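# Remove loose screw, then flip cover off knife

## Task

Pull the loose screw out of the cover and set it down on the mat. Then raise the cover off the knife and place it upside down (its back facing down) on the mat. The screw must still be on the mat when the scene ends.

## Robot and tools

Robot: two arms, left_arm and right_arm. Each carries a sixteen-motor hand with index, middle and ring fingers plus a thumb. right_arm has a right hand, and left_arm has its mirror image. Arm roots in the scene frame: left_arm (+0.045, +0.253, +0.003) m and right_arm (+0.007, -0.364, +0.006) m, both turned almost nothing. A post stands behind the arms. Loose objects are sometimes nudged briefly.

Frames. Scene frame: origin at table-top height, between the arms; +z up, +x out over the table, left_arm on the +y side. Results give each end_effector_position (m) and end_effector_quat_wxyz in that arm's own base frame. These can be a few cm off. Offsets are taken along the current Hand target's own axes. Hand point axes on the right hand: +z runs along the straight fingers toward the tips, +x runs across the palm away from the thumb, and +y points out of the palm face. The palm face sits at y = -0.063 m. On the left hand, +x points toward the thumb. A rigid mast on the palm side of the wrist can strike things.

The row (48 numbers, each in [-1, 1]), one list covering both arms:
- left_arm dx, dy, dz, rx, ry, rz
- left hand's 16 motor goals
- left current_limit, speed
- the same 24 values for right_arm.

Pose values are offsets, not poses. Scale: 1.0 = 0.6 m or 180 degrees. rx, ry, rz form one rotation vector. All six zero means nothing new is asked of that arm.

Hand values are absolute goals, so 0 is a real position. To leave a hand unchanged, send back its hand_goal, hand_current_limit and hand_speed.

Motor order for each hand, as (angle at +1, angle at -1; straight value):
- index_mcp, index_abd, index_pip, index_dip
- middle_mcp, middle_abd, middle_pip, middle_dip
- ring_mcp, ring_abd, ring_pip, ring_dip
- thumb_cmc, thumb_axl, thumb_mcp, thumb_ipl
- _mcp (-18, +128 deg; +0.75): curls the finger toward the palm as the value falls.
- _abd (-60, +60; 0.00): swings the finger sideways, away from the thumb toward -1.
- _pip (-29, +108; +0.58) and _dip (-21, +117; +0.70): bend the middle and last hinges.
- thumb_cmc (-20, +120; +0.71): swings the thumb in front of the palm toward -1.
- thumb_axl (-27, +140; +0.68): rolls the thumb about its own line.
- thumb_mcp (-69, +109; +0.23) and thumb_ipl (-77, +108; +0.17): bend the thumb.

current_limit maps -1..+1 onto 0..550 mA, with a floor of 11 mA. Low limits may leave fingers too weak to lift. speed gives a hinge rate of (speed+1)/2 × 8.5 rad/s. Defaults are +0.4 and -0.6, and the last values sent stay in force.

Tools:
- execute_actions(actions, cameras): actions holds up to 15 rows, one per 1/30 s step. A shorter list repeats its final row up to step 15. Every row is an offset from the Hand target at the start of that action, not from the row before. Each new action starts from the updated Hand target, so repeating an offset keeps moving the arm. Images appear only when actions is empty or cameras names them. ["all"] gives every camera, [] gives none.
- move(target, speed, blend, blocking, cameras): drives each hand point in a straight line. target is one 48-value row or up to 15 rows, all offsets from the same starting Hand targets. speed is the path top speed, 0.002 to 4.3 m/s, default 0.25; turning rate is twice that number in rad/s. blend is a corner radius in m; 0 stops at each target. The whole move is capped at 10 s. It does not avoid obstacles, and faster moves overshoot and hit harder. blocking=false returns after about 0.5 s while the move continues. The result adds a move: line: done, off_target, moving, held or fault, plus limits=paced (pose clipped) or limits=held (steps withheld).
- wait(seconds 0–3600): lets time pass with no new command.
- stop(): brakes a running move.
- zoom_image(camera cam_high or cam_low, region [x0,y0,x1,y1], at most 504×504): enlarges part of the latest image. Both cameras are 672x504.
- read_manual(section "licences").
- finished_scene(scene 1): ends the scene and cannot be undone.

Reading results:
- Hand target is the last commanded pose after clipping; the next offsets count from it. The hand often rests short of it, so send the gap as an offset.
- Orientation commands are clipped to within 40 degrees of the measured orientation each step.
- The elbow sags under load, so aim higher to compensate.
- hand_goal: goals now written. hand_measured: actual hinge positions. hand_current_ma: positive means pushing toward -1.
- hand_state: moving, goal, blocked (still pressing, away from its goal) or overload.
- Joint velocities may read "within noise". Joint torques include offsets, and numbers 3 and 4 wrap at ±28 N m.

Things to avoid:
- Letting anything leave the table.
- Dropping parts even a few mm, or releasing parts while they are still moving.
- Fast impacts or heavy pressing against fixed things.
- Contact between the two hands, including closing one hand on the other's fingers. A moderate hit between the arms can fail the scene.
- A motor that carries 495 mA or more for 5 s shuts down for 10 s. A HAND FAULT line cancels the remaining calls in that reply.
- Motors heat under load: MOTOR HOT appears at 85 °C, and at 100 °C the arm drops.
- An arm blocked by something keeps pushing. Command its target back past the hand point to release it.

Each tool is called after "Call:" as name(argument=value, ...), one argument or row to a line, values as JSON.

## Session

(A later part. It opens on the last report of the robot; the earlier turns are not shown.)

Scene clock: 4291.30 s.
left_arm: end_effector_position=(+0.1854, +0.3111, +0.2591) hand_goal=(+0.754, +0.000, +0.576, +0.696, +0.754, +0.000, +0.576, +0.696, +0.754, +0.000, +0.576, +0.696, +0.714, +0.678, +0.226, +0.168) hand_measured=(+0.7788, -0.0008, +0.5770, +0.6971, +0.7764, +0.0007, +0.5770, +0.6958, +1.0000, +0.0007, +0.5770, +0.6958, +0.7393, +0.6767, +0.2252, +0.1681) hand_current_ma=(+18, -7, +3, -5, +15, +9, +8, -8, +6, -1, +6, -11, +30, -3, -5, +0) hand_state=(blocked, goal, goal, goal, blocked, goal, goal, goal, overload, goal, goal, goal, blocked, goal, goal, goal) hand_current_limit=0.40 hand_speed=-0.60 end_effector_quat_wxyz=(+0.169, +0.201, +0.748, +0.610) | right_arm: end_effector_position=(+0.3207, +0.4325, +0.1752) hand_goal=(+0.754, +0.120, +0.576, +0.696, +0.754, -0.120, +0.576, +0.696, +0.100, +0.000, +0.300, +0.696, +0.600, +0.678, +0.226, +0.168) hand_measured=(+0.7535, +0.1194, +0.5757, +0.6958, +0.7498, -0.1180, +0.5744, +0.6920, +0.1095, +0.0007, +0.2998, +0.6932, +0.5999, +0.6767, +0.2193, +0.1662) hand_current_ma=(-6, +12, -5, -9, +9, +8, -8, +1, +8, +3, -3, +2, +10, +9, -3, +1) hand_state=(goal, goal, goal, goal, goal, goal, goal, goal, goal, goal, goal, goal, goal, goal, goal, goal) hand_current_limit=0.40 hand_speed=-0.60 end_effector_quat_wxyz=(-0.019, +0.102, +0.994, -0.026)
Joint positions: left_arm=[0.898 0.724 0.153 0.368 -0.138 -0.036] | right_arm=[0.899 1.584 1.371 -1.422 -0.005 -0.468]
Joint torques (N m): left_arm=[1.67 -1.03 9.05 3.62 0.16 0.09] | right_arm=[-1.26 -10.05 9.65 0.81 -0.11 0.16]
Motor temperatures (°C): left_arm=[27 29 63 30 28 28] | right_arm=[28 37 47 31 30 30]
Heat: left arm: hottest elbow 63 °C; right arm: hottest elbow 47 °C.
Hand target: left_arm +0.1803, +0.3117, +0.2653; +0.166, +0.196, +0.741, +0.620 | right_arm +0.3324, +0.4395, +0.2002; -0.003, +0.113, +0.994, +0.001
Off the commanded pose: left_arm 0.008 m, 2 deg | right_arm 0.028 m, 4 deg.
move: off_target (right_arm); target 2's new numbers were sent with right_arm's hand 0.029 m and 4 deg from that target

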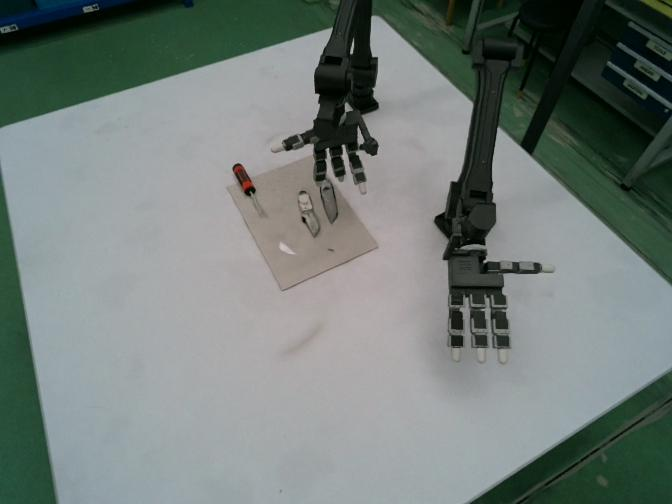

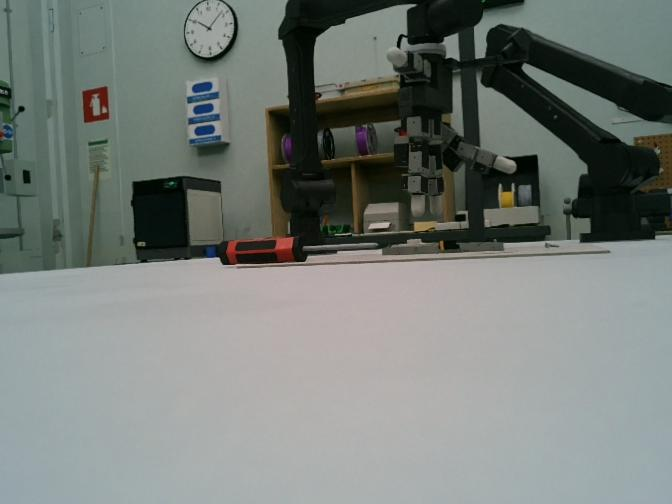

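Call:
move(
  target=[0,0,0,0,0,0,0.754,0,0.576,0.696,0.754,0,0.576,0.696,0.754,0,0.576,0.696,0.714,0.678,0.226,0.168,0.4,-0.6,-0.0068,0.0264,0.137,0,0,0,0.754,0.12,0.576,0.696,0.754,-0.12,0.576,0.696,0.1,0,0.3,0.696,0.6,0.678,0.226,0.168,0.4,-0.6],
  speed=0.07,
  cameras=["all"],
)

Call:
zoom_image(
  camera="cam_high",
  region=[280, 140, 370, 230],
)

Scene clock: 4301.33 s.
left_arm: end_effector_position=(+0.1854, +0.3111, +0.2591) hand_goal=(+0.754, +0.000, +0.576, +0.696, +0.754, +0.000, +0.576, +0.696, +0.754, +0.000, +0.576, +0.696, +0.714, +0.678, +0.226, +0.168) hand_measured=(+0.7788, +0.0007, +0.5770, +0.6958, +0.7764, -0.0008, +0.5770, +0.6958, +1.0000, -0.0008, +0.5770, +0.6958, +0.7393, +0.6777, +0.2252, +0.1681) hand_current_ma=(+10, -7, +3, -8, +21, +12, +7, -4, +7, -6, +4, -4, +27, -5, -7, -3) hand_state=(blocked, goal, goal, goal, blocked, goal, goal, goal, overload, goal, goal, goal, blocked, goal, goal, goal) hand_current_limit=0.40 hand_speed=-0.60 end_effector_quat_wxyz=(+0.169, +0.201, +0.748, +0.610) | right_arm: end_effector_position=(+0.3374, +0.4526, +0.1243) hand_goal=(+0.754, +0.120, +0.576, +0.696, +0.754, -0.120, +0.576, +0.696, +0.100, +0.000, +0.300, +0.696, +0.600, +0.678, +0.226, +0.168) hand_measured=(+0.7523, +0.1179, +0.5808, +0.6971, +0.7486, -0.1180, +0.5744, +0.6920, +0.1107, +0.0007, +0.2998, +0.6958, +0.6012, +0.6767, +0.2193, +0.1662) hand_current_ma=(-6, +11, -5, -11, +5, +4, -13, +3, +9, +2, -1, -1, +11, +9, -6, +7) hand_state=(goal, goal, goal, goal, goal, goal, goal, goal, goal, goal, goal, goal, goal, goal, goal, goal) hand_current_limit=0.40 hand_speed=-0.60 end_effector_quat_wxyz=(-0.003, +0.105, +0.994, +0.000)
Joint positions: left_arm=[0.898 0.724 0.153 0.368 -0.138 -0.036] | right_arm=[0.899 1.651 1.302 -1.225 -0.005 -0.462]
Joint torques (N m): left_arm=[1.44 -1.32 8.98 3.67 0.17 0.09] | right_arm=[-0.56 -8.12 7.04 1.09 -0.11 0.18]
Motor temperatures (°C): left_arm=[27 29 63 30 28 28] | right_arm=[28 37 47 31 29 30]
Heat: left arm: hottest elbow 63 °C; right arm: hottest elbow 47 °C.
Hand target: left_arm +0.1803, +0.3117, +0.2653; +0.166, +0.196, +0.741, +0.620 | right_arm +0.3396, +0.4542, +0.1181; -0.003, +0.113, +0.994, +0.001
Off the commanded pose: left_arm 0.008 m, 2 deg | right_arm 0.007 m, 1 deg.
move: done

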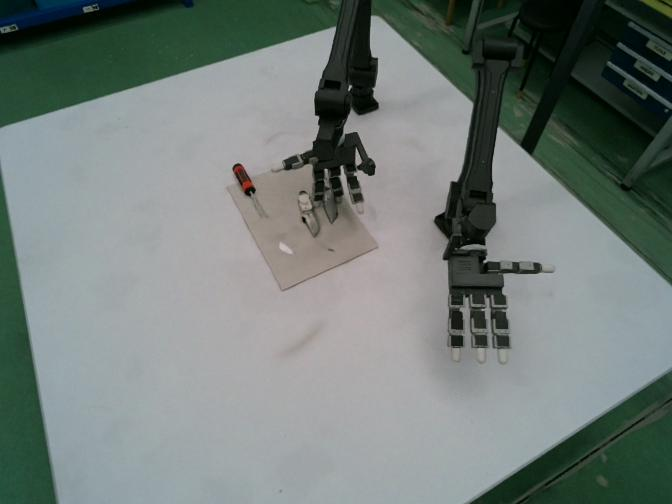

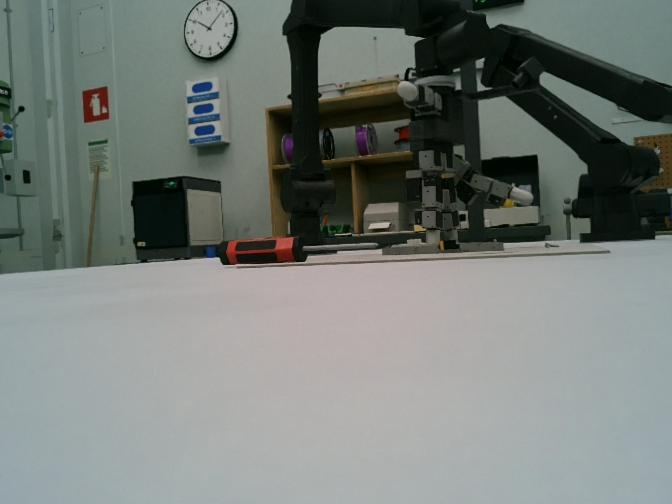

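Scaled by 5.600 from the camera's image (finer frame: 960x720).

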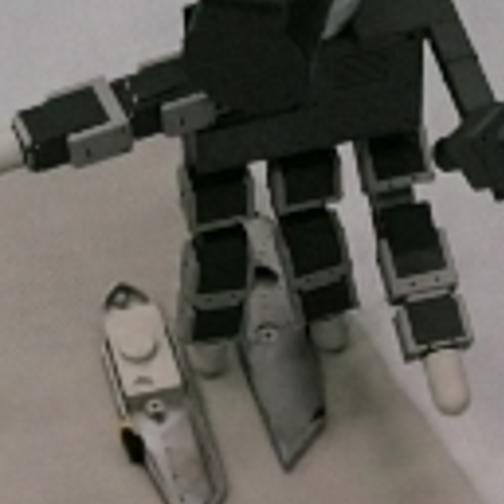

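Call:
move(
  target=[0,0,0,0,0,0,0.754,0,0.576,0.696,0.754,0,0.576,0.696,0.754,0,0.576,0.696,0.714,0.678,0.226,0.168,0.4,-0.6,0,0,0,0,0,0,0.754,-0.12,0.576,0.696,0.754,0.12,0.576,0.696,0.1,0,0.3,0.696,0.6,0.678,0.226,0.168,0.4,-0.9],
  speed=0.03,
  cameras=[],
)

Call:
wait(
  seconds=0.7,
  cameras=[],
)

Call:
move(
  target=[0,0,0,0,0,0,0.754,0,0.576,0.696,0.754,0,0.576,0.696,0.754,0,0.576,0.696,0.714,0.678,0.226,0.168,0.4,-0.6,0,0.06,0.0,0,0,0,0.754,-0.12,0.576,0.696,0.754,0.12,0.576,0.696,0.1,0,0.3,0.696,0.6,0.678,0.226,0.168,0.4,-0.9],
  speed=0.03,
  cameras=["all"],
)

Call:
zoom_image(
  camera="cam_high",
  region=[280, 140, 370, 230],
)

Scene clock: 4312.67 s.
left_arm: end_effector_position=(+0.1854, +0.3111, +0.2591) hand_goal=(+0.754, +0.000, +0.576, +0.696, +0.754, +0.000, +0.576, +0.696, +0.754, +0.000, +0.576, +0.696, +0.714, +0.678, +0.226, +0.168) hand_measured=(+0.7788, -0.0008, +0.5770, +0.6958, +0.7764, +0.0007, +0.5770, +0.6958, +0.9995, -0.0008, +0.5770, +0.6958, +0.7393, +0.6777, +0.2252, +0.1681) hand_current_ma=(+14, -9, -1, -8, +17, +7, +6, -3, +10, -1, +6, -5, +26, -1, -4, -6) hand_state=(blocked, goal, goal, goal, blocked, goal, goal, goal, overload, goal, goal, goal, blocked, goal, goal, goal) hand_current_limit=0.40 hand_speed=-0.60 end_effector_quat_wxyz=(+0.169, +0.201, +0.748, +0.610) | right_arm: end_effector_position=(+0.3384, +0.4531, +0.1246) hand_goal=(+0.754, -0.120, +0.576, +0.696, +0.754, +0.120, +0.576, +0.696, +0.100, +0.000, +0.300, +0.696, +0.600, +0.678, +0.226, +0.168) hand_measured=(+0.7559, +0.0915, +0.5808, +0.6983, +0.7486, -0.0418, +0.5744, +0.6932, +0.1107, +0.0021, +0.2998, +0.6958, +0.6012, +0.6767, +0.2193, +0.1672) hand_current_ma=(-8, +181, -8, -7, +7, -84, -9, +5, +12, +3, +2, -1, +13, +6, -1, -2) hand_state=(goal, moving, goal, goal, goal, moving, goal, goal, goal, goal, goal, goal, goal, goal, goal, goal) hand_current_limit=0.40 hand_speed=-0.90 end_effector_quat_wxyz=(-0.001, +0.105, +0.994, +0.001)
Joint positions: left_arm=[0.898 0.724 0.153 0.368 -0.138 -0.036] | right_arm=[0.898 1.651 1.302 -1.221 -0.003 -0.462]
Joint torques (N m): left_arm=[1.44 -1.96 8.81 3.69 0.21 0.1] | right_arm=[-0.56 -8.29 7.01 0.95 -0.16 0.18]
Motor temperatures (°C): left_arm=[27 29 63 30 28 28] | right_arm=[28 38 47 31 29 30]
Heat: left arm: hottest elbow 63 °C; right arm: hottest elbow 47 °C.
Hand target: left_arm +0.1803, +0.3117, +0.2653; +0.166, +0.196, +0.741, +0.620 | right_arm +0.3396, +0.4542, +0.1181; -0.003, +0.113, +0.994, +0.001
Off the commanded pose: left_arm 0.008 m, 2 deg | right_arm 0.007 m, 1 deg.
move: done

Scene clock: 4313.37 s.
left_arm: end_effector_position=(+0.1854, +0.3111, +0.2591) hand_goal=(+0.754, +0.000, +0.576, +0.696, +0.754, +0.000, +0.576, +0.696, +0.754, +0.000, +0.576, +0.696, +0.714, +0.678, +0.226, +0.168) hand_measured=(+0.7788, -0.0008, +0.5770, +0.6958, +0.7764, +0.0007, +0.5770, +0.6958, +1.0000, -0.0008, +0.5770, +0.6958, +0.7393, +0.6767, +0.2252, +0.1672) hand_current_ma=(+13, -9, +3, -6, +20, +6, +5, -4, +8, +1, +7, -9, +24, -4, -10, -7) hand_state=(blocked, goal, goal, goal, blocked, goal, goal, goal, overload, goal, goal, goal, blocked, goal, goal, goal) hand_current_limit=0.40 hand_speed=-0.60 end_effector_quat_wxyz=(+0.169, +0.201, +0.748, +0.610) | right_arm: end_effector_position=(+0.3384, +0.4531, +0.1246) hand_goal=(+0.754, -0.120, +0.576, +0.696, +0.754, +0.120, +0.576, +0.696, +0.100, +0.000, +0.300, +0.696, +0.600, +0.678, +0.226, +0.168) hand_measured=(+0.7571, +0.0915, +0.5808, +0.6996, +0.7486, -0.0418, +0.5744, +0.6920, +0.1107, +0.0007, +0.2998, +0.6958, +0.5999, +0.6777, +0.2193, +0.1672) hand_current_ma=(-5, +263, -3, -6, +7, -142, -11, +8, +9, +5, -2, -2, +9, +6, -3, +2) hand_state=(goal, blocked, goal, goal, goal, blocked, goal, goal, goal, goal, goal, goal, goal, goal, goal, goal) hand_current_limit=0.40 hand_speed=-0.90 end_effector_quat_wxyz=(-0.001, +0.105, +0.994, +0.001)
Joint positions: left_arm=[0.898 0.724 0.153 0.368 -0.138 -0.036] | right_arm=[0.898 1.651 1.302 -1.221 -0.003 -0.462]
Joint torques (N m): left_arm=[1.38 -1.61 8.9 3.64 0.22 0.07] | right_arm=[-0.56 -8.29 7.01 0.94 -0.16 0.18]
Motor temperatures (°C): left_arm=[27 29 63 30 28 28] | right_arm=[28 38 47 31 29 30]
Heat: left arm: hottest elbow 63 °C; right arm: hottest elbow 47 °C.
Hand target: left_arm +0.1803, +0.3117, +0.2653; +0.166, +0.196, +0.741, +0.620 | right_arm +0.3396, +0.4542, +0.1181; -0.003, +0.113, +0.994, +0.001
Off the commanded pose: left_arm 0.008 m, 2 deg | right_arm 0.007 m, 1 deg.
wait: 0.70 s; at rest by 0.17 s

Scene clock: 4315.00 s.
left_arm: end_effector_position=(+0.1854, +0.3111, +0.2591) hand_goal=(+0.754, +0.000, +0.576, +0.696, +0.754, +0.000, +0.576, +0.696, +0.754, +0.000, +0.576, +0.696, +0.714, +0.678, +0.226, +0.168) hand_measured=(+0.7788, -0.0008, +0.5770, +0.6958, +0.7764, +0.0007, +0.5770, +0.6958, +1.0000, -0.0008, +0.5770, +0.6958, +0.7393, +0.6777, +0.2252, +0.1681) hand_current_ma=(+17, -5, +3, -5, +17, +11, +8, -3, +0, -1, +9, -7, +28, +2, -8, -1) hand_state=(blocked, goal, goal, goal, blocked, goal, goal, goal, overload, goal, goal, goal, blocked, goal, goal, goal) hand_current_limit=0.40 hand_speed=-0.60 end_effector_quat_wxyz=(+0.169, +0.201, +0.748, +0.610) | right_arm: end_effector_position=(+0.3432, +0.4675, +0.1218) hand_goal=(+0.754, -0.120, +0.576, +0.696, +0.754, +0.120, +0.576, +0.696, +0.100, +0.000, +0.300, +0.696, +0.600, +0.678, +0.226, +0.168) hand_measured=(+0.7993, +0.0900, +0.6090, +0.7136, +0.7981, -0.0418, +0.6026, +0.7111, +0.1107, +0.0007, +0.2985, +0.6958, +0.6012, +0.6777, +0.2193, +0.1672) hand_current_ma=(+26, +260, +12, -5, +39, -142, +1, +4, +10, +3, +0, +3, +8, +8, -3, +1) hand_state=(blocked, blocked, blocked, goal, blocked, blocked, blocked, goal, goal, goal, goal, goal, goal, goal, goal, goal) hand_current_limit=0.40 hand_speed=-0.90 end_effector_quat_wxyz=(-0.002, +0.116, +0.993, -0.007)
Joint positions: left_arm=[0.898 0.724 0.153 0.368 -0.138 -0.036] | right_arm=[0.915 1.696 1.357 -1.247 0.003 -0.423]
Joint torques (N m): left_arm=[1.49 -1.61 8.75 3.82 0.19 0.11] | right_arm=[0.79 -6.48 10.41 1.02 -0.44 0.08]
Motor temperatures (°C): left_arm=[27 29 63 30 28 28] | right_arm=[28 37 47 31 29 30]
Heat: left arm: hottest elbow 63 °C; right arm: hottest elbow 47 °C.
Hand target: left_arm +0.1803, +0.3117, +0.2653; +0.166, +0.196, +0.741, +0.620 | right_arm +0.3476, +0.4895, +0.1181; -0.003, +0.113, +0.994, +0.001
Off the commanded pose: left_arm 0.008 m, 2 deg | right_arm 0.023 m, 1 deg.
move: off_target (right_arm)

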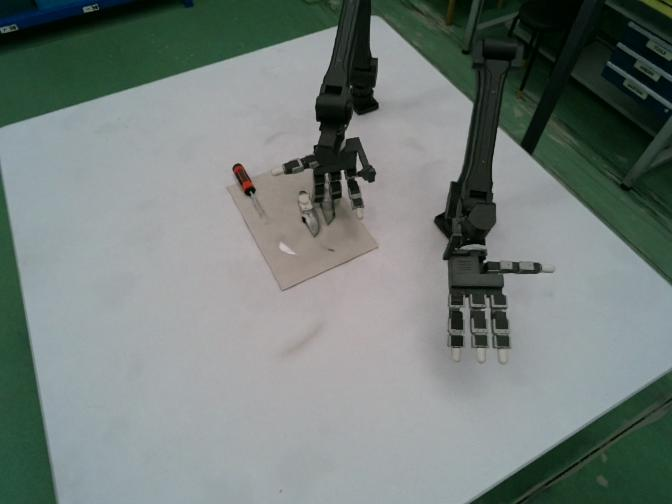

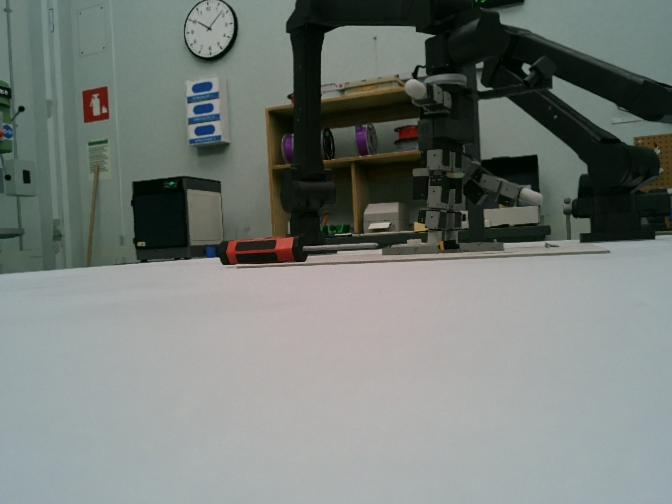

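Scaled by 5.600 from the camera's image (finer frame: 960x720).

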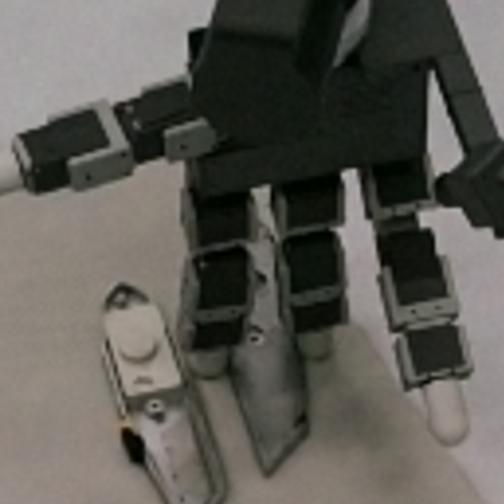

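Call:
move(
  target=[0,0,0,0,0,0,0.754,0,0.576,0.696,0.754,0,0.576,0.696,0.754,0,0.576,0.696,0.714,0.678,0.226,0.168,0.4,-0.6,0.02,0,-0.08,0,0,0,0.754,-0.24,0.576,0.696,0.754,0.26,0.576,0.696,0.1,0,0.3,0.696,0.6,0.678,0.226,0.168,0.6,-0.9],
  speed=0.04,
  cameras=["all"],
)

Call:
zoom_image(
  camera="cam_high",
  region=[280, 140, 370, 230],
)

Call:
zoom_image(
  camera="cam_low",
  region=[360, 170, 520, 270],
)

Scene clock: 4324.57 s.
left_arm: end_effector_position=(+0.1854, +0.3111, +0.2591) hand_goal=(+0.754, +0.000, +0.576, +0.696, +0.754, +0.000, +0.576, +0.696, +0.754, +0.000, +0.576, +0.696, +0.714, +0.678, +0.226, +0.168) hand_measured=(+0.7788, +0.0007, +0.5770, +0.6958, +0.7764, +0.0007, +0.5770, +0.6958, +1.0000, -0.0008, +0.5770, +0.6958, +0.7393, +0.6767, +0.2252, +0.1681) hand_current_ma=(+15, -6, +6, -3, +14, -3, +7, -2, +11, +2, +5, -9, +29, -2, -9, +1) hand_state=(blocked, goal, goal, goal, blocked, goal, goal, goal, overload, goal, goal, goal, blocked, goal, goal, goal) hand_current_limit=0.40 hand_speed=-0.60 end_effector_quat_wxyz=(+0.169, +0.201, +0.748, +0.610) | right_arm: end_effector_position=(+0.3283, +0.4755, +0.1351) hand_goal=(+0.754, -0.240, +0.576, +0.696, +0.754, +0.260, +0.576, +0.696, +0.100, +0.000, +0.300, +0.696, +0.600, +0.678, +0.226, +0.168) hand_measured=(+0.7523, +0.0900, +0.5757, +0.6983, +0.7498, -0.0345, +0.5744, +0.6932, +0.1095, +0.0007, +0.2998, +0.6958, +0.5999, +0.6767, +0.2193, +0.1672) hand_current_ma=(-9, +452, -4, -8, +7, -430, -12, +3, +10, +4, -4, +0, +4, +4, -3, +3) hand_state=(goal, blocked, goal, goal, goal, blocked, goal, goal, goal, goal, goal, goal, goal, goal, goal, goal) hand_current_limit=0.60 hand_speed=-0.90 end_effector_quat_wxyz=(-0.016, +0.108, +0.994, -0.023)
Joint positions: left_arm=[0.898 0.724 0.153 0.368 -0.138 -0.036] | right_arm=[0.943 1.703 1.411 -1.336 -0.005 -0.412]
Joint torques (N m): left_arm=[1.14 -1.9 8.88 3.64 0.18 0.12] | right_arm=[0.09 -10.75 11.47 0.03 -0.1 0.19]
Motor temperatures (°C): left_arm=[27 29 63 30 28 28] | right_arm=[28 37 49 31 29 30]
Heat: left arm: hottest elbow 63 °C; right arm: hottest elbow 49 °C.
Hand target: left_arm +0.1803, +0.3117, +0.2653; +0.166, +0.196, +0.741, +0.620 | right_arm +0.3362, +0.4919, +0.1662; -0.003, +0.113, +0.994, +0.001
Off the commanded pose: left_arm 0.008 m, 2 deg | right_arm 0.036 m, 3 deg.
move: off_target (right_arm)

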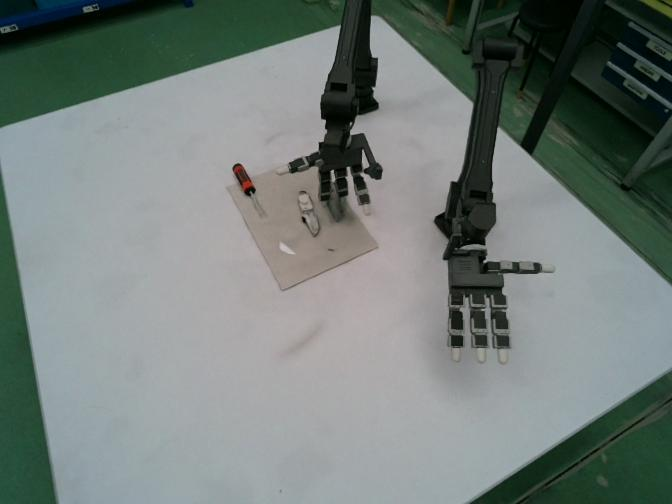

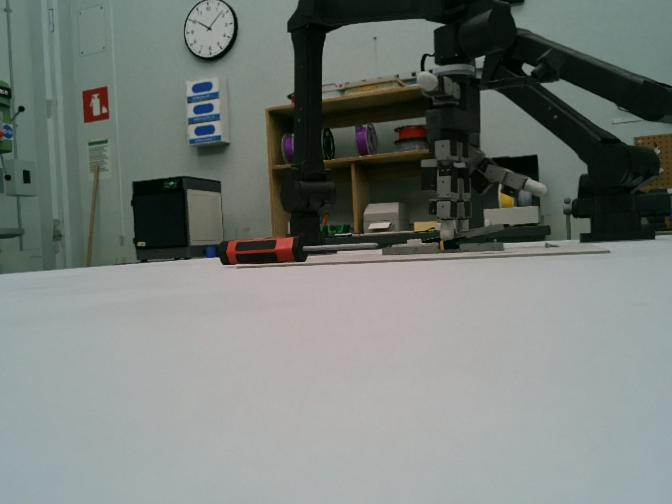

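Scaled by 5.600 from the camera's image (finer frame: 960x720).

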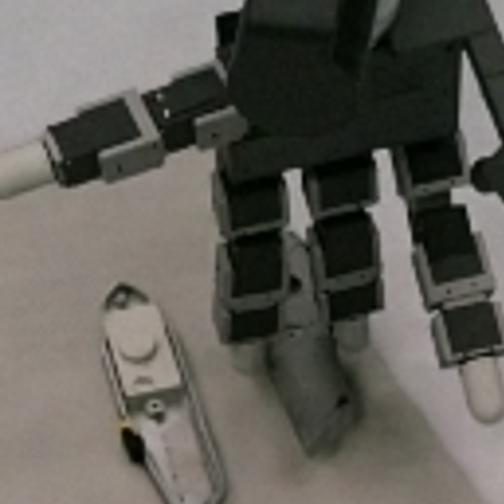

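Scaled by 3.150 from the camera's image (finer frame: 960x720).

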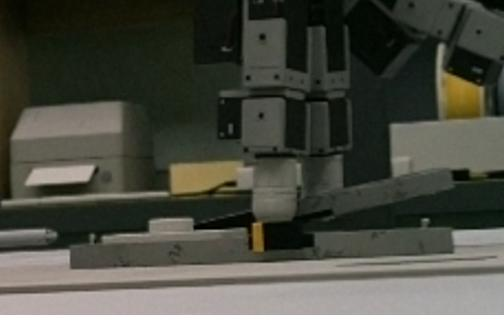

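Call:
move(
  target=[0,0,0,0,0,0,0.754,0,0.576,0.696,0.754,0,0.576,0.696,0.754,0,0.576,0.696,0.714,0.678,0.226,0.168,0.4,-0.6,-0.0091,-0.0114,0.0795,0,0,0,0.754,-0.24,0.576,0.696,0.754,0.26,0.576,0.696,0.1,0,0.3,0.696,0.6,0.678,0.226,0.168,0.6,-0.9],
  speed=0.04,
  cameras=["all"],
)

Call:
zoom_image(
  camera="cam_high",
  region=[280, 140, 370, 230],
)

Call:
zoom_image(
  camera="cam_low",
  region=[360, 170, 520, 270],
)

Scene clock: 4336.50 s.
left_arm: end_effector_position=(+0.1854, +0.3111, +0.2591) hand_goal=(+0.754, +0.000, +0.576, +0.696, +0.754, +0.000, +0.576, +0.696, +0.754, +0.000, +0.576, +0.696, +0.714, +0.678, +0.226, +0.168) hand_measured=(+0.7788, -0.0008, +0.5770, +0.6958, +0.7764, +0.0007, +0.5770, +0.6958, +1.0000, +0.0007, +0.5770, +0.6958, +0.7393, +0.6777, +0.2252, +0.1681) hand_current_ma=(+11, -10, +1, -7, +14, +9, +8, -5, +6, -2, +6, -10, +29, +1, -7, -9) hand_state=(blocked, goal, goal, goal, blocked, goal, goal, goal, overload, goal, goal, goal, blocked, goal, goal, goal) hand_current_limit=0.40 hand_speed=-0.60 end_effector_quat_wxyz=(+0.169, +0.201, +0.748, +0.610) | right_arm: end_effector_position=(+0.3351, +0.4847, +0.1248) hand_goal=(+0.754, -0.240, +0.576, +0.696, +0.754, +0.260, +0.576, +0.696, +0.100, +0.000, +0.300, +0.696, +0.600, +0.678, +0.226, +0.168) hand_measured=(+0.7523, +0.0886, +0.5770, +0.7009, +0.7498, -0.0360, +0.5782, +0.7009, +0.1095, +0.0021, +0.2998, +0.6958, +0.5999, +0.6767, +0.2193, +0.1672) hand_current_ma=(-8, +448, -5, -10, +7, -429, -13, +7, +8, +4, +1, -2, +8, +7, -4, +3) hand_state=(goal, blocked, goal, goal, goal, blocked, goal, goal, goal, goal, goal, goal, goal, goal, goal, goal) hand_current_limit=0.60 hand_speed=-0.90 end_effector_quat_wxyz=(-0.003, +0.108, +0.994, +0.000)
Joint positions: left_arm=[0.898 0.724 0.153 0.368 -0.138 -0.036] | right_arm=[0.943 1.709 1.379 -1.243 -0.005 -0.412]
Joint torques (N m): left_arm=[1.67 -1.61 9.01 3.6 0.15 0.1] | right_arm=[-1.32 -9.11 7.02 1.07 -0.06 0.04]
Motor temperatures (°C): left_arm=[27 29 63 30 28 28] | right_arm=[28 38 51 31 29 30]
Heat: left arm: hottest elbow 63 °C; right arm: hottest elbow 51 °C.
Hand target: left_arm +0.1803, +0.3117, +0.2653; +0.166, +0.196, +0.741, +0.620 | right_arm +0.3397, +0.4842, +0.1185; -0.003, +0.113, +0.994, +0.001
Off the commanded pose: left_arm 0.008 m, 2 deg | right_arm 0.008 m, 1 deg.
move: done

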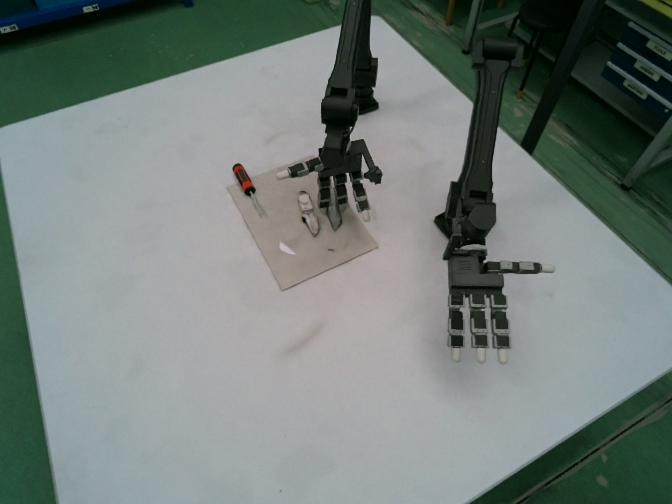

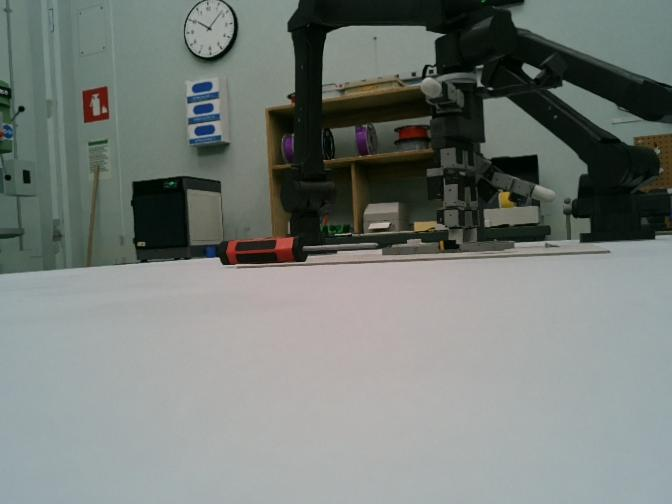

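Scaled by 5.600 from the camera's image (finer frame: 960x720).

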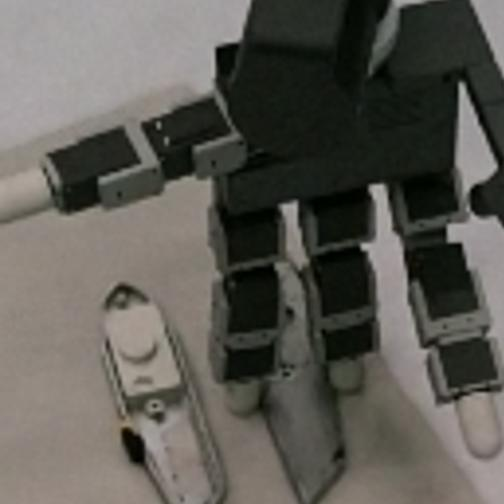

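Scaled by 3.150 from the camera's image (finer frame: 960x720).

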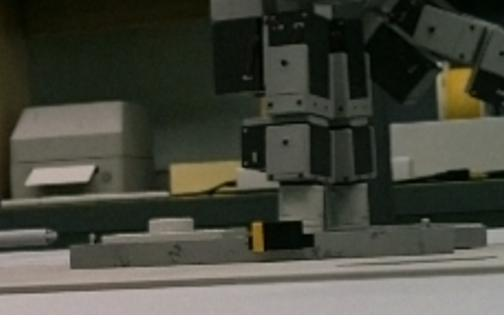

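Call:
move(
  target=[
    [0,0,0,0,0,0,0.754,0,0.576,0.696,0.754,0,0.576,0.696,0.754,0,0.576,0.696,0.714,0.678,0.226,0.168,0.4,-0.6,0,0,0,0,0,0,0.754,0.06,0.576,0.696,0.754,-0.03,0.576,0.696,0.1,0,0.3,0.696,0.6,0.678,0.226,0.168,0.4,-0.95],
    [0,0,0,0,0,0,0.754,0,0.576,0.696,0.754,0,0.576,0.696,0.754,0,0.576,0.696,0.714,0.678,0.226,0.168,0.4,-0.6,0,0,0,0,0,0,0.754,0.15,0.576,0.696,0.754,-0.12,0.576,0.696,0.1,0,0.3,0.696,0.6,0.678,0.226,0.168,0.4,-0.93],
  ],
  speed=0.04,
  cameras=[],
)

Call:
wait(
  seconds=0.7,
  cameras=[],
)

Call:
move(
  target=[0,0,0,0,0,0,0.754,0,0.576,0.696,0.754,0,0.576,0.696,0.754,0,0.576,0.696,0.714,0.678,0.226,0.168,0.4,-0.6,0,0,-0.19,0,0,0,0.754,0.15,0.576,0.696,0.754,-0.12,0.576,0.696,0.1,0,0.3,0.696,0.6,0.678,0.226,0.168,0.4,-0.8],
  speed=0.08,
  cameras=["all"],
)

Call:
zoom_image(
  camera="cam_high",
  region=[280, 150, 370, 260],
)

Scene clock: 4348.17 s.
left_arm: end_effector_position=(+0.1854, +0.3111, +0.2591) hand_goal=(+0.754, +0.000, +0.576, +0.696, +0.754, +0.000, +0.576, +0.696, +0.754, +0.000, +0.576, +0.696, +0.714, +0.678, +0.226, +0.168) hand_measured=(+0.7788, +0.0007, +0.5770, +0.6958, +0.7764, +0.0007, +0.5770, +0.6958, +0.9995, -0.0008, +0.5770, +0.6958, +0.7381, +0.6777, +0.2252, +0.1681) hand_current_ma=(+18, -10, -1, -7, +16, +9, +10, -2, +7, -1, +8, -10, +21, -3, -10, -7) hand_state=(blocked, goal, goal, goal, blocked, goal, goal, goal, overload, goal, goal, goal, blocked, goal, goal, goal) hand_current_limit=0.40 hand_speed=-0.60 end_effector_quat_wxyz=(+0.169, +0.201, +0.748, +0.610) | right_arm: end_effector_position=(+0.3351, +0.4847, +0.1248) hand_goal=(+0.754, +0.150, +0.576, +0.696, +0.754, -0.120, +0.576, +0.696, +0.100, +0.000, +0.300, +0.696, +0.600, +0.678, +0.226, +0.168) hand_measured=(+0.7523, +0.0988, +0.5795, +0.7009, +0.7511, -0.0389, +0.5795, +0.6996, +0.1107, +0.0007, +0.2998, +0.6945, +0.5999, +0.6767, +0.2193, +0.1672) hand_current_ma=(-6, +14, -5, -8, +8, +1, -10, +7, +10, +1, -6, +0, +8, +9, -1, +4) hand_state=(goal, moving, goal, goal, goal, moving, goal, goal, goal, goal, goal, goal, goal, goal, goal, goal) hand_current_limit=0.40 hand_speed=-0.93 end_effector_quat_wxyz=(-0.003, +0.108, +0.994, +0.000)
Joint positions: left_arm=[0.898 0.724 0.153 0.368 -0.138 -0.036] | right_arm=[0.943 1.709 1.379 -1.243 -0.005 -0.412]
Joint torques (N m): left_arm=[1.67 -1.49 8.64 3.82 0.15 0.09] | right_arm=[-1.26 -9.17 7.04 1.06 -0.06 0.04]
Motor temperatures (°C): left_arm=[27 29 63 30 28 28] | right_arm=[28 37 50 31 29 30]
Heat: left arm: hottest elbow 63 °C; right arm: hottest elbow 50 °C.
Hand target: left_arm +0.1803, +0.3117, +0.2653; +0.166, +0.196, +0.741, +0.620 | right_arm +0.3397, +0.4842, +0.1185; -0.003, +0.113, +0.994, +0.001
Off the commanded pose: left_arm 0.008 m, 2 deg | right_arm 0.008 m, 1 deg.
move: done

Scene clock: 4348.87 s.
left_arm: end_effector_position=(+0.1854, +0.3111, +0.2591) hand_goal=(+0.754, +0.000, +0.576, +0.696, +0.754, +0.000, +0.576, +0.696, +0.754, +0.000, +0.576, +0.696, +0.714, +0.678, +0.226, +0.168) hand_measured=(+0.7788, -0.0008, +0.5770, +0.6958, +0.7764, +0.0007, +0.5770, +0.6958, +1.0000, -0.0008, +0.5770, +0.6958, +0.7393, +0.6777, +0.2252, +0.1681) hand_current_ma=(+9, -10, -2, -6, +16, +8, +11, -3, +9, -5, +8, -11, +28, +0, -8, -2) hand_state=(blocked, goal, goal, goal, blocked, goal, goal, goal, overload, goal, goal, goal, blocked, goal, goal, goal) hand_current_limit=0.40 hand_speed=-0.60 end_effector_quat_wxyz=(+0.169, +0.201, +0.748, +0.610) | right_arm: end_effector_position=(+0.3348, +0.4849, +0.1248) hand_goal=(+0.754, +0.150, +0.576, +0.696, +0.754, -0.120, +0.576, +0.696, +0.100, +0.000, +0.300, +0.696, +0.600, +0.678, +0.226, +0.168) hand_measured=(+0.7535, +0.1091, +0.5795, +0.6996, +0.7511, -0.1136, +0.5782, +0.6996, +0.1107, +0.0021, +0.2985, +0.6958, +0.5999, +0.6767, +0.2193, +0.1672) hand_current_ma=(-10, -2, -2, -11, +9, +0, -13, +6, +10, +1, -4, -2, +7, +5, -5, +0) hand_state=(goal, blocked, goal, goal, goal, goal, goal, goal, goal, goal, goal, goal, goal, goal, goal, goal) hand_current_limit=0.40 hand_speed=-0.93 end_effector_quat_wxyz=(-0.004, +0.108, +0.994, +0.001)
Joint positions: left_arm=[0.898 0.724 0.153 0.368 -0.138 -0.036] | right_arm=[0.943 1.709 1.379 -1.243 -0.007 -0.412]
Joint torques (N m): left_arm=[1.49 -1.32 8.8 3.73 0.2 0.1] | right_arm=[-1.32 -9.17 7.02 1.07 0 0.04]
Motor temperatures (°C): left_arm=[27 29 63 30 28 28] | right_arm=[28 37 50 31 29 30]
Heat: left arm: hottest elbow 63 °C; right arm: hottest elbow 50 °C.
Hand target: left_arm +0.1803, +0.3117, +0.2653; +0.166, +0.196, +0.741, +0.620 | right_arm +0.3397, +0.4842, +0.1185; -0.003, +0.113, +0.994, +0.001
Off the commanded pose: left_arm 0.008 m, 2 deg | right_arm 0.008 m, 1 deg.
wait: 0.70 s; at rest by 0.57 s

Scene clock: 4350.93 s.
left_arm: end_effector_position=(+0.1854, +0.3111, +0.2591) hand_goal=(+0.754, +0.000, +0.576, +0.696, +0.754, +0.000, +0.576, +0.696, +0.754, +0.000, +0.576, +0.696, +0.714, +0.678, +0.226, +0.168) hand_measured=(+0.7788, -0.0008, +0.5770, +0.6958, +0.7764, +0.0007, +0.5770, +0.6958, +0.9995, +0.0007, +0.5770, +0.6958, +0.7381, +0.6767, +0.2252, +0.1681) hand_current_ma=(+14, -4, +4, -10, +19, +11, +8, +0, +10, -1, +3, -5, +23, -4, -3, -4) hand_state=(blocked, goal, goal, goal, blocked, goal, goal, goal, overload, goal, goal, goal, blocked, goal, goal, goal) hand_current_limit=0.40 hand_speed=-0.60 end_effector_quat_wxyz=(+0.169, +0.201, +0.748, +0.610) | right_arm: end_effector_position=(+0.3290, +0.4762, +0.1977) hand_goal=(+0.754, +0.150, +0.576, +0.696, +0.754, -0.120, +0.576, +0.696, +0.100, +0.000, +0.300, +0.696, +0.600, +0.678, +0.226, +0.168) hand_measured=(+0.7474, +0.1472, +0.5705, +0.6920, +0.7511, -0.1136, +0.5744, +0.6996, +0.1107, +0.0007, +0.2998, +0.6958, +0.5999, +0.6777, +0.2193, +0.1672) hand_current_ma=(-8, +9, -4, -10, +5, +8, -10, +4, +13, +8, +0, -2, +9, +11, -6, +1) hand_state=(goal, goal, goal, goal, goal, goal, goal, goal, goal, goal, goal, goal, goal, goal, goal, goal) hand_current_limit=0.40 hand_speed=-0.80 end_effector_quat_wxyz=(-0.018, +0.108, +0.994, -0.026)
Joint positions: left_arm=[0.898 0.724 0.153 0.368 -0.138 -0.036] | right_arm=[0.942 1.674 1.543 -1.502 -0.006 -0.412]
Joint torques (N m): left_arm=[1.32 -1.32 8.9 3.81 0.18 0.09] | right_arm=[-1.38 -11.16 11.59 -0.05 -0.03 0.02]
Motor temperatures (°C): left_arm=[27 29 63 30 28 28] | right_arm=[28 37 50 31 29 30]
Heat: left arm: hottest elbow 63 °C; right arm: hottest elbow 50 °C.
Hand target: left_arm +0.1803, +0.3117, +0.2653; +0.166, +0.196, +0.741, +0.620 | right_arm +0.3403, +0.4839, +0.2325; -0.003, +0.113, +0.994, +0.001
Off the commanded pose: left_arm 0.008 m, 2 deg | right_arm 0.037 m, 4 deg.
move: off_target (right_arm)

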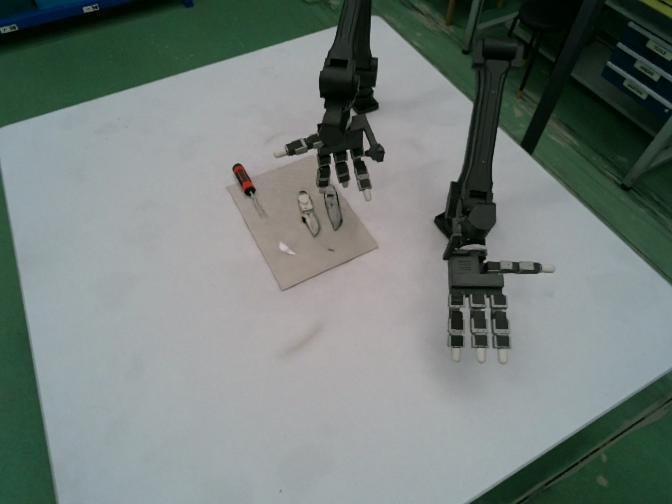

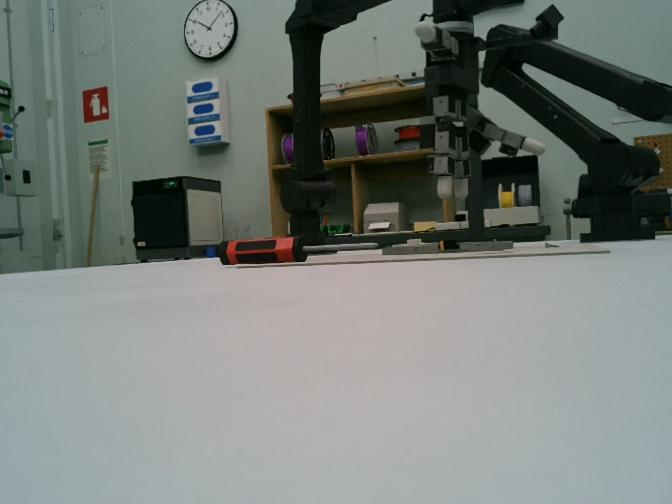

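Scaled by 4.582 from the camera's image (finer frame: 960x720).

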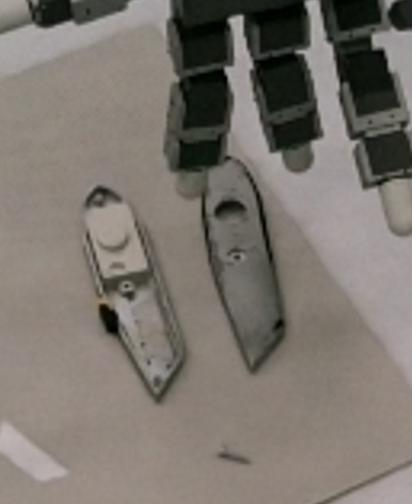

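Call:
move(
  target=[0,0,0,0,0,0,0.754,0,0.576,0.696,0.754,0,0.576,0.696,0.754,0,0.576,0.696,0.714,0.678,0.226,0.168,0.4,-0.6,-0.0048,-0.121,0.1875,0.2629,-0.2539,-0.4398,0.737,0,-0.372,0.029,1.0,0,0.576,0.696,1.0,0,0.576,0.696,-0.52,0.678,0.011,-0.1135,0.4,-0.6],
  speed=0.18,
  cameras=["all"],
)

Call:
zoom_image(
  camera="cam_high",
  region=[270, 140, 370, 240],
)

Call:
zoom_image(
  camera="cam_low",
  region=[380, 130, 520, 270],
)

Scene clock: 4376.10 s.
left_arm: end_effector_position=(+0.1854, +0.3111, +0.2591) hand_goal=(+0.754, +0.000, +0.576, +0.696, +0.754, +0.000, +0.576, +0.696, +0.754, +0.000, +0.576, +0.696, +0.714, +0.678, +0.226, +0.168) hand_measured=(+0.7788, -0.0008, +0.5770, +0.6958, +0.7764, +0.0007, +0.5770, +0.6958, +1.0000, -0.0008, +0.5770, +0.6958, +0.7393, +0.6777, +0.2252, +0.1681) hand_current_ma=(+16, -9, +3, -6, +15, +7, +8, -2, +11, -6, +4, -8, +31, +1, -5, -3) hand_state=(blocked, goal, goal, goal, blocked, goal, goal, goal, overload, goal, goal, goal, blocked, goal, goal, goal) hand_current_limit=0.40 hand_speed=-0.60 end_effector_quat_wxyz=(+0.169, +0.201, +0.748, +0.610) | right_arm: end_effector_position=(+0.3284, +0.4101, +0.1100) hand_goal=(+0.738, +0.000, -0.372, +0.030, +1.000, +0.000, +0.576, +0.696, +1.000, +0.000, +0.576, +0.696, -0.520, +0.678, +0.012, -0.114) hand_measured=(+0.7342, -0.0037, -0.3687, +0.0307, +0.9922, -0.0023, +0.5731, +0.6983, +0.9910, -0.0023, +0.5757, +0.6971, -0.5240, +0.6767, +0.0085, -0.1149) hand_current_ma=(-7, +5, -5, -6, +3, +3, -14, +1, +5, +3, +3, -2, +9, +7, -3, +3) hand_state=(goal, goal, goal, goal, goal, goal, goal, goal, goal, goal, goal, goal, goal, goal, goal, goal) hand_current_limit=0.40 hand_speed=-0.60 end_effector_quat_wxyz=(+0.292, -0.527, +0.691, -0.400)
Joint positions: left_arm=[0.898 0.724 0.153 0.368 -0.138 -0.036] | right_arm=[1.087 1.615 1.173 -0.812 1.004 -1.963]
Joint torques (N m): left_arm=[0.73 -1.73 8.9 3.84 0.19 0.08] | right_arm=[-0.15 -10.52 7.01 1.46 0.96 -0.17]
Motor temperatures (°C): left_arm=[27 29 63 30 28 28] | right_arm=[28 38 52 30 29 30]
Heat: left arm: hottest elbow 63 °C; right arm: hottest elbow 52 °C.
Hand target: left_arm +0.1803, +0.3117, +0.2653; +0.166, +0.196, +0.741, +0.620 | right_arm +0.3262, +0.4128, +0.1199; +0.303, -0.528, +0.688, -0.394
Off the commanded pose: left_arm 0.008 m, 2 deg | right_arm 0.010 m, 1 deg.
move: done

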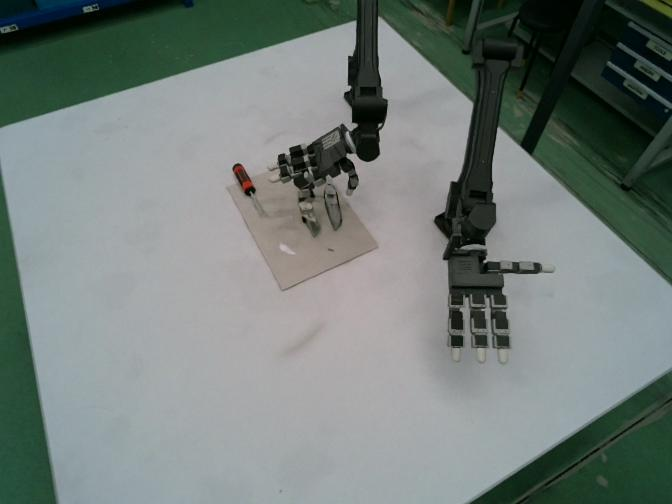

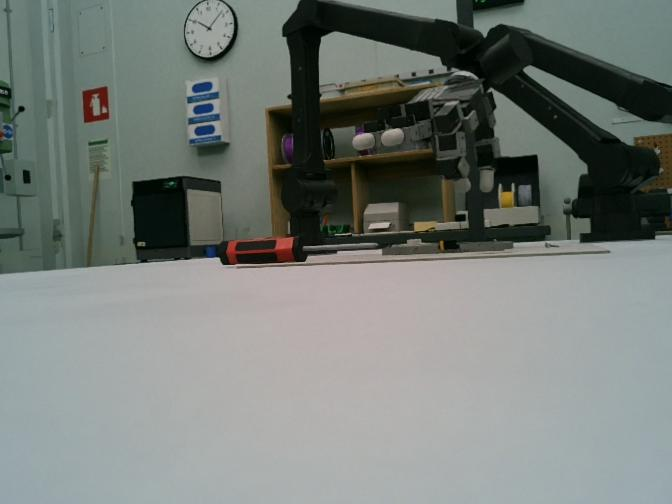

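Scaled by 5.040 from the camera's image (finer frame: 960x720).

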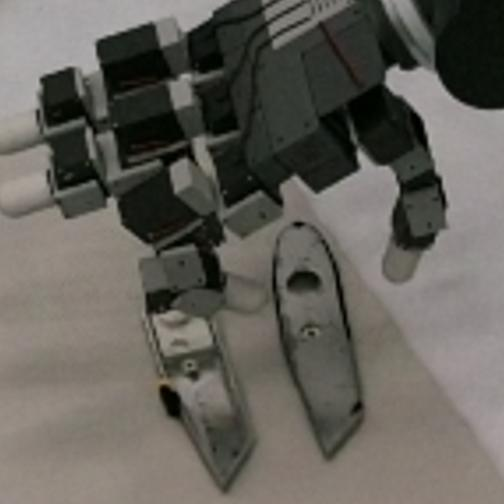

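Scaled by 3.600 from the camera's image (finer frame: 960x720).

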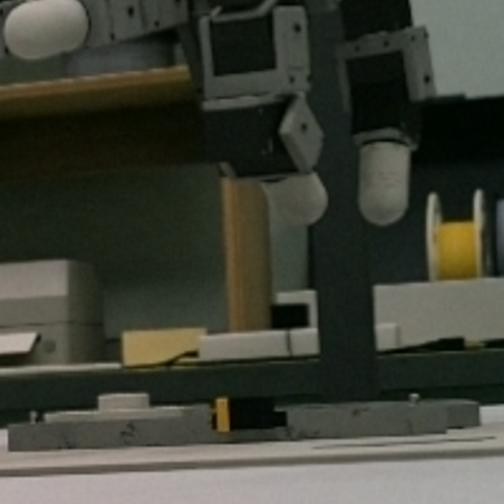

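Call:
move(
  target=[0,0,0,0,0,0,0.754,0,0.576,0.696,0.754,0,0.576,0.696,0.754,0,0.576,0.696,0.714,0.678,0.226,0.168,0.4,-0.6,0,0.1256,0.0725,0,0,0,0.737,0,-0.372,0.029,1.0,0,0.576,0.696,1.0,0,0.576,0.696,-0.52,0.678,0.011,-0.1135,0.4,-0.6],
  speed=0.06,
  cameras=["all"],
)

Call:
zoom_image(
  camera="cam_high",
  region=[290, 170, 370, 250],
)

Call:
zoom_image(
  camera="cam_low",
  region=[420, 190, 510, 260],
)

Scene clock: 4403.23 s.
left_arm: end_effector_position=(+0.1854, +0.3111, +0.2591) hand_goal=(+0.754, +0.000, +0.576, +0.696, +0.754, +0.000, +0.576, +0.696, +0.754, +0.000, +0.576, +0.696, +0.714, +0.678, +0.226, +0.168) hand_measured=(+0.7788, -0.0008, +0.5770, +0.6958, +0.7764, +0.0007, +0.5770, +0.6958, +1.0000, -0.0008, +0.5770, +0.6958, +0.7393, +0.6777, +0.2252, +0.1681) hand_current_ma=(+17, -12, +3, -3, +15, +1, +9, -4, +10, -3, +3, -13, +29, +2, -6, -4) hand_state=(blocked, goal, goal, goal, blocked, goal, goal, goal, overload, goal, goal, goal, blocked, goal, goal, goal) hand_current_limit=0.40 hand_speed=-0.60 end_effector_quat_wxyz=(+0.169, +0.201, +0.748, +0.610) | right_arm: end_effector_position=(+0.3285, +0.4106, +0.0380) hand_goal=(+0.738, +0.000, -0.372, +0.030, +1.000, +0.000, +0.576, +0.696, +1.000, +0.000, +0.576, +0.696, -0.520, +0.678, +0.012, -0.114) hand_measured=(+0.7342, -0.0052, -0.3687, +0.0307, +0.9910, -0.0023, +0.5744, +0.6920, +0.9910, -0.0023, +0.5757, +0.6958, -0.5228, +0.6767, +0.0085, -0.1120) hand_current_ma=(-8, +13, -5, -14, +9, +8, -10, +5, +6, +2, -5, -2, +11, +10, -3, +2) hand_state=(goal, goal, goal, goal, goal, goal, goal, goal, goal, goal, goal, goal, goal, goal, goal, goal) hand_current_limit=0.40 hand_speed=-0.60 end_effector_quat_wxyz=(+0.303, -0.521, +0.694, -0.394)
Joint positions: left_arm=[0.898 0.724 0.153 0.368 -0.138 -0.036] | right_arm=[1.087 1.703 1.063 -0.584 1.004 -1.963]
Joint torques (N m): left_arm=[1.26 -1.14 8.75 3.67 0.21 0.09] | right_arm=[-0.03 -8.29 6.37 1.55 0.97 -0.14]
Motor temperatures (°C): left_arm=[27 29 63 30 28 28] | right_arm=[28 38 50 31 30 30]
Heat: left arm: hottest elbow 63 °C; right arm: hottest elbow 50 °C.
Hand target: left_arm +0.1803, +0.3117, +0.2653; +0.166, +0.196, +0.741, +0.620 | right_arm +0.3257, +0.4130, +0.0328; +0.303, -0.528, +0.688, -0.394
Off the commanded pose: left_arm 0.008 m, 2 deg | right_arm 0.006 m, 1 deg.
move: done

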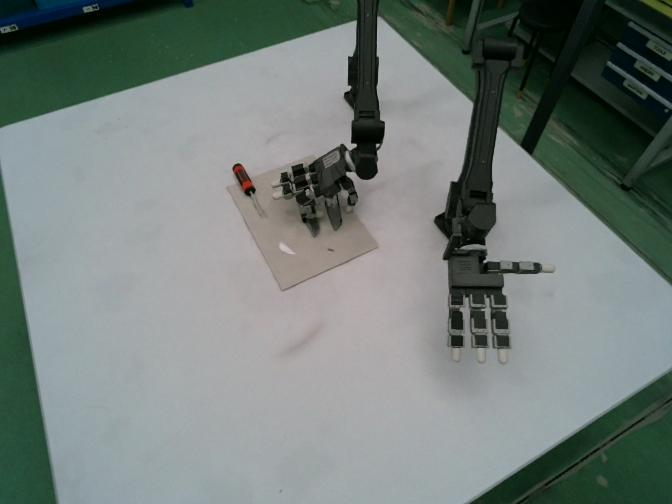

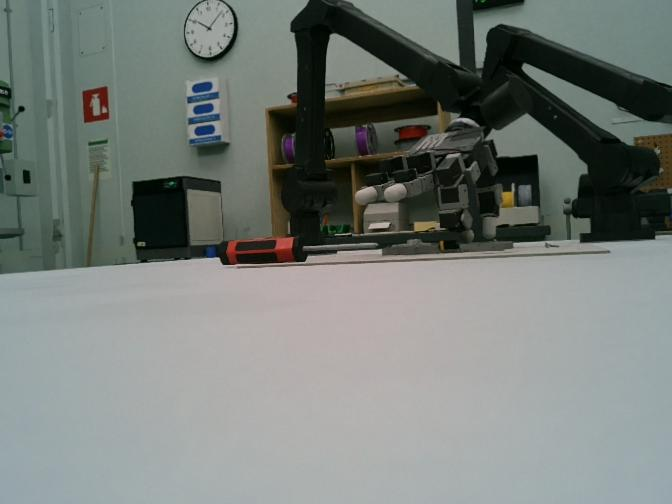

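Scaled by 6.300 from the camera's image (finer frame: 960x720).

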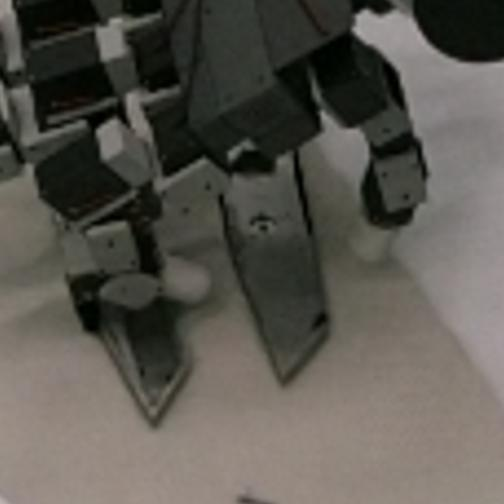

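Scaled by 5.600 from the camera's image (finer frame: 960x720).

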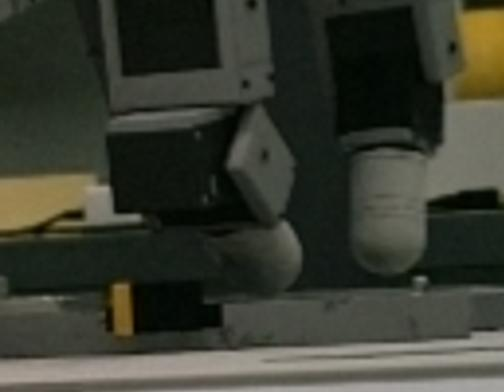

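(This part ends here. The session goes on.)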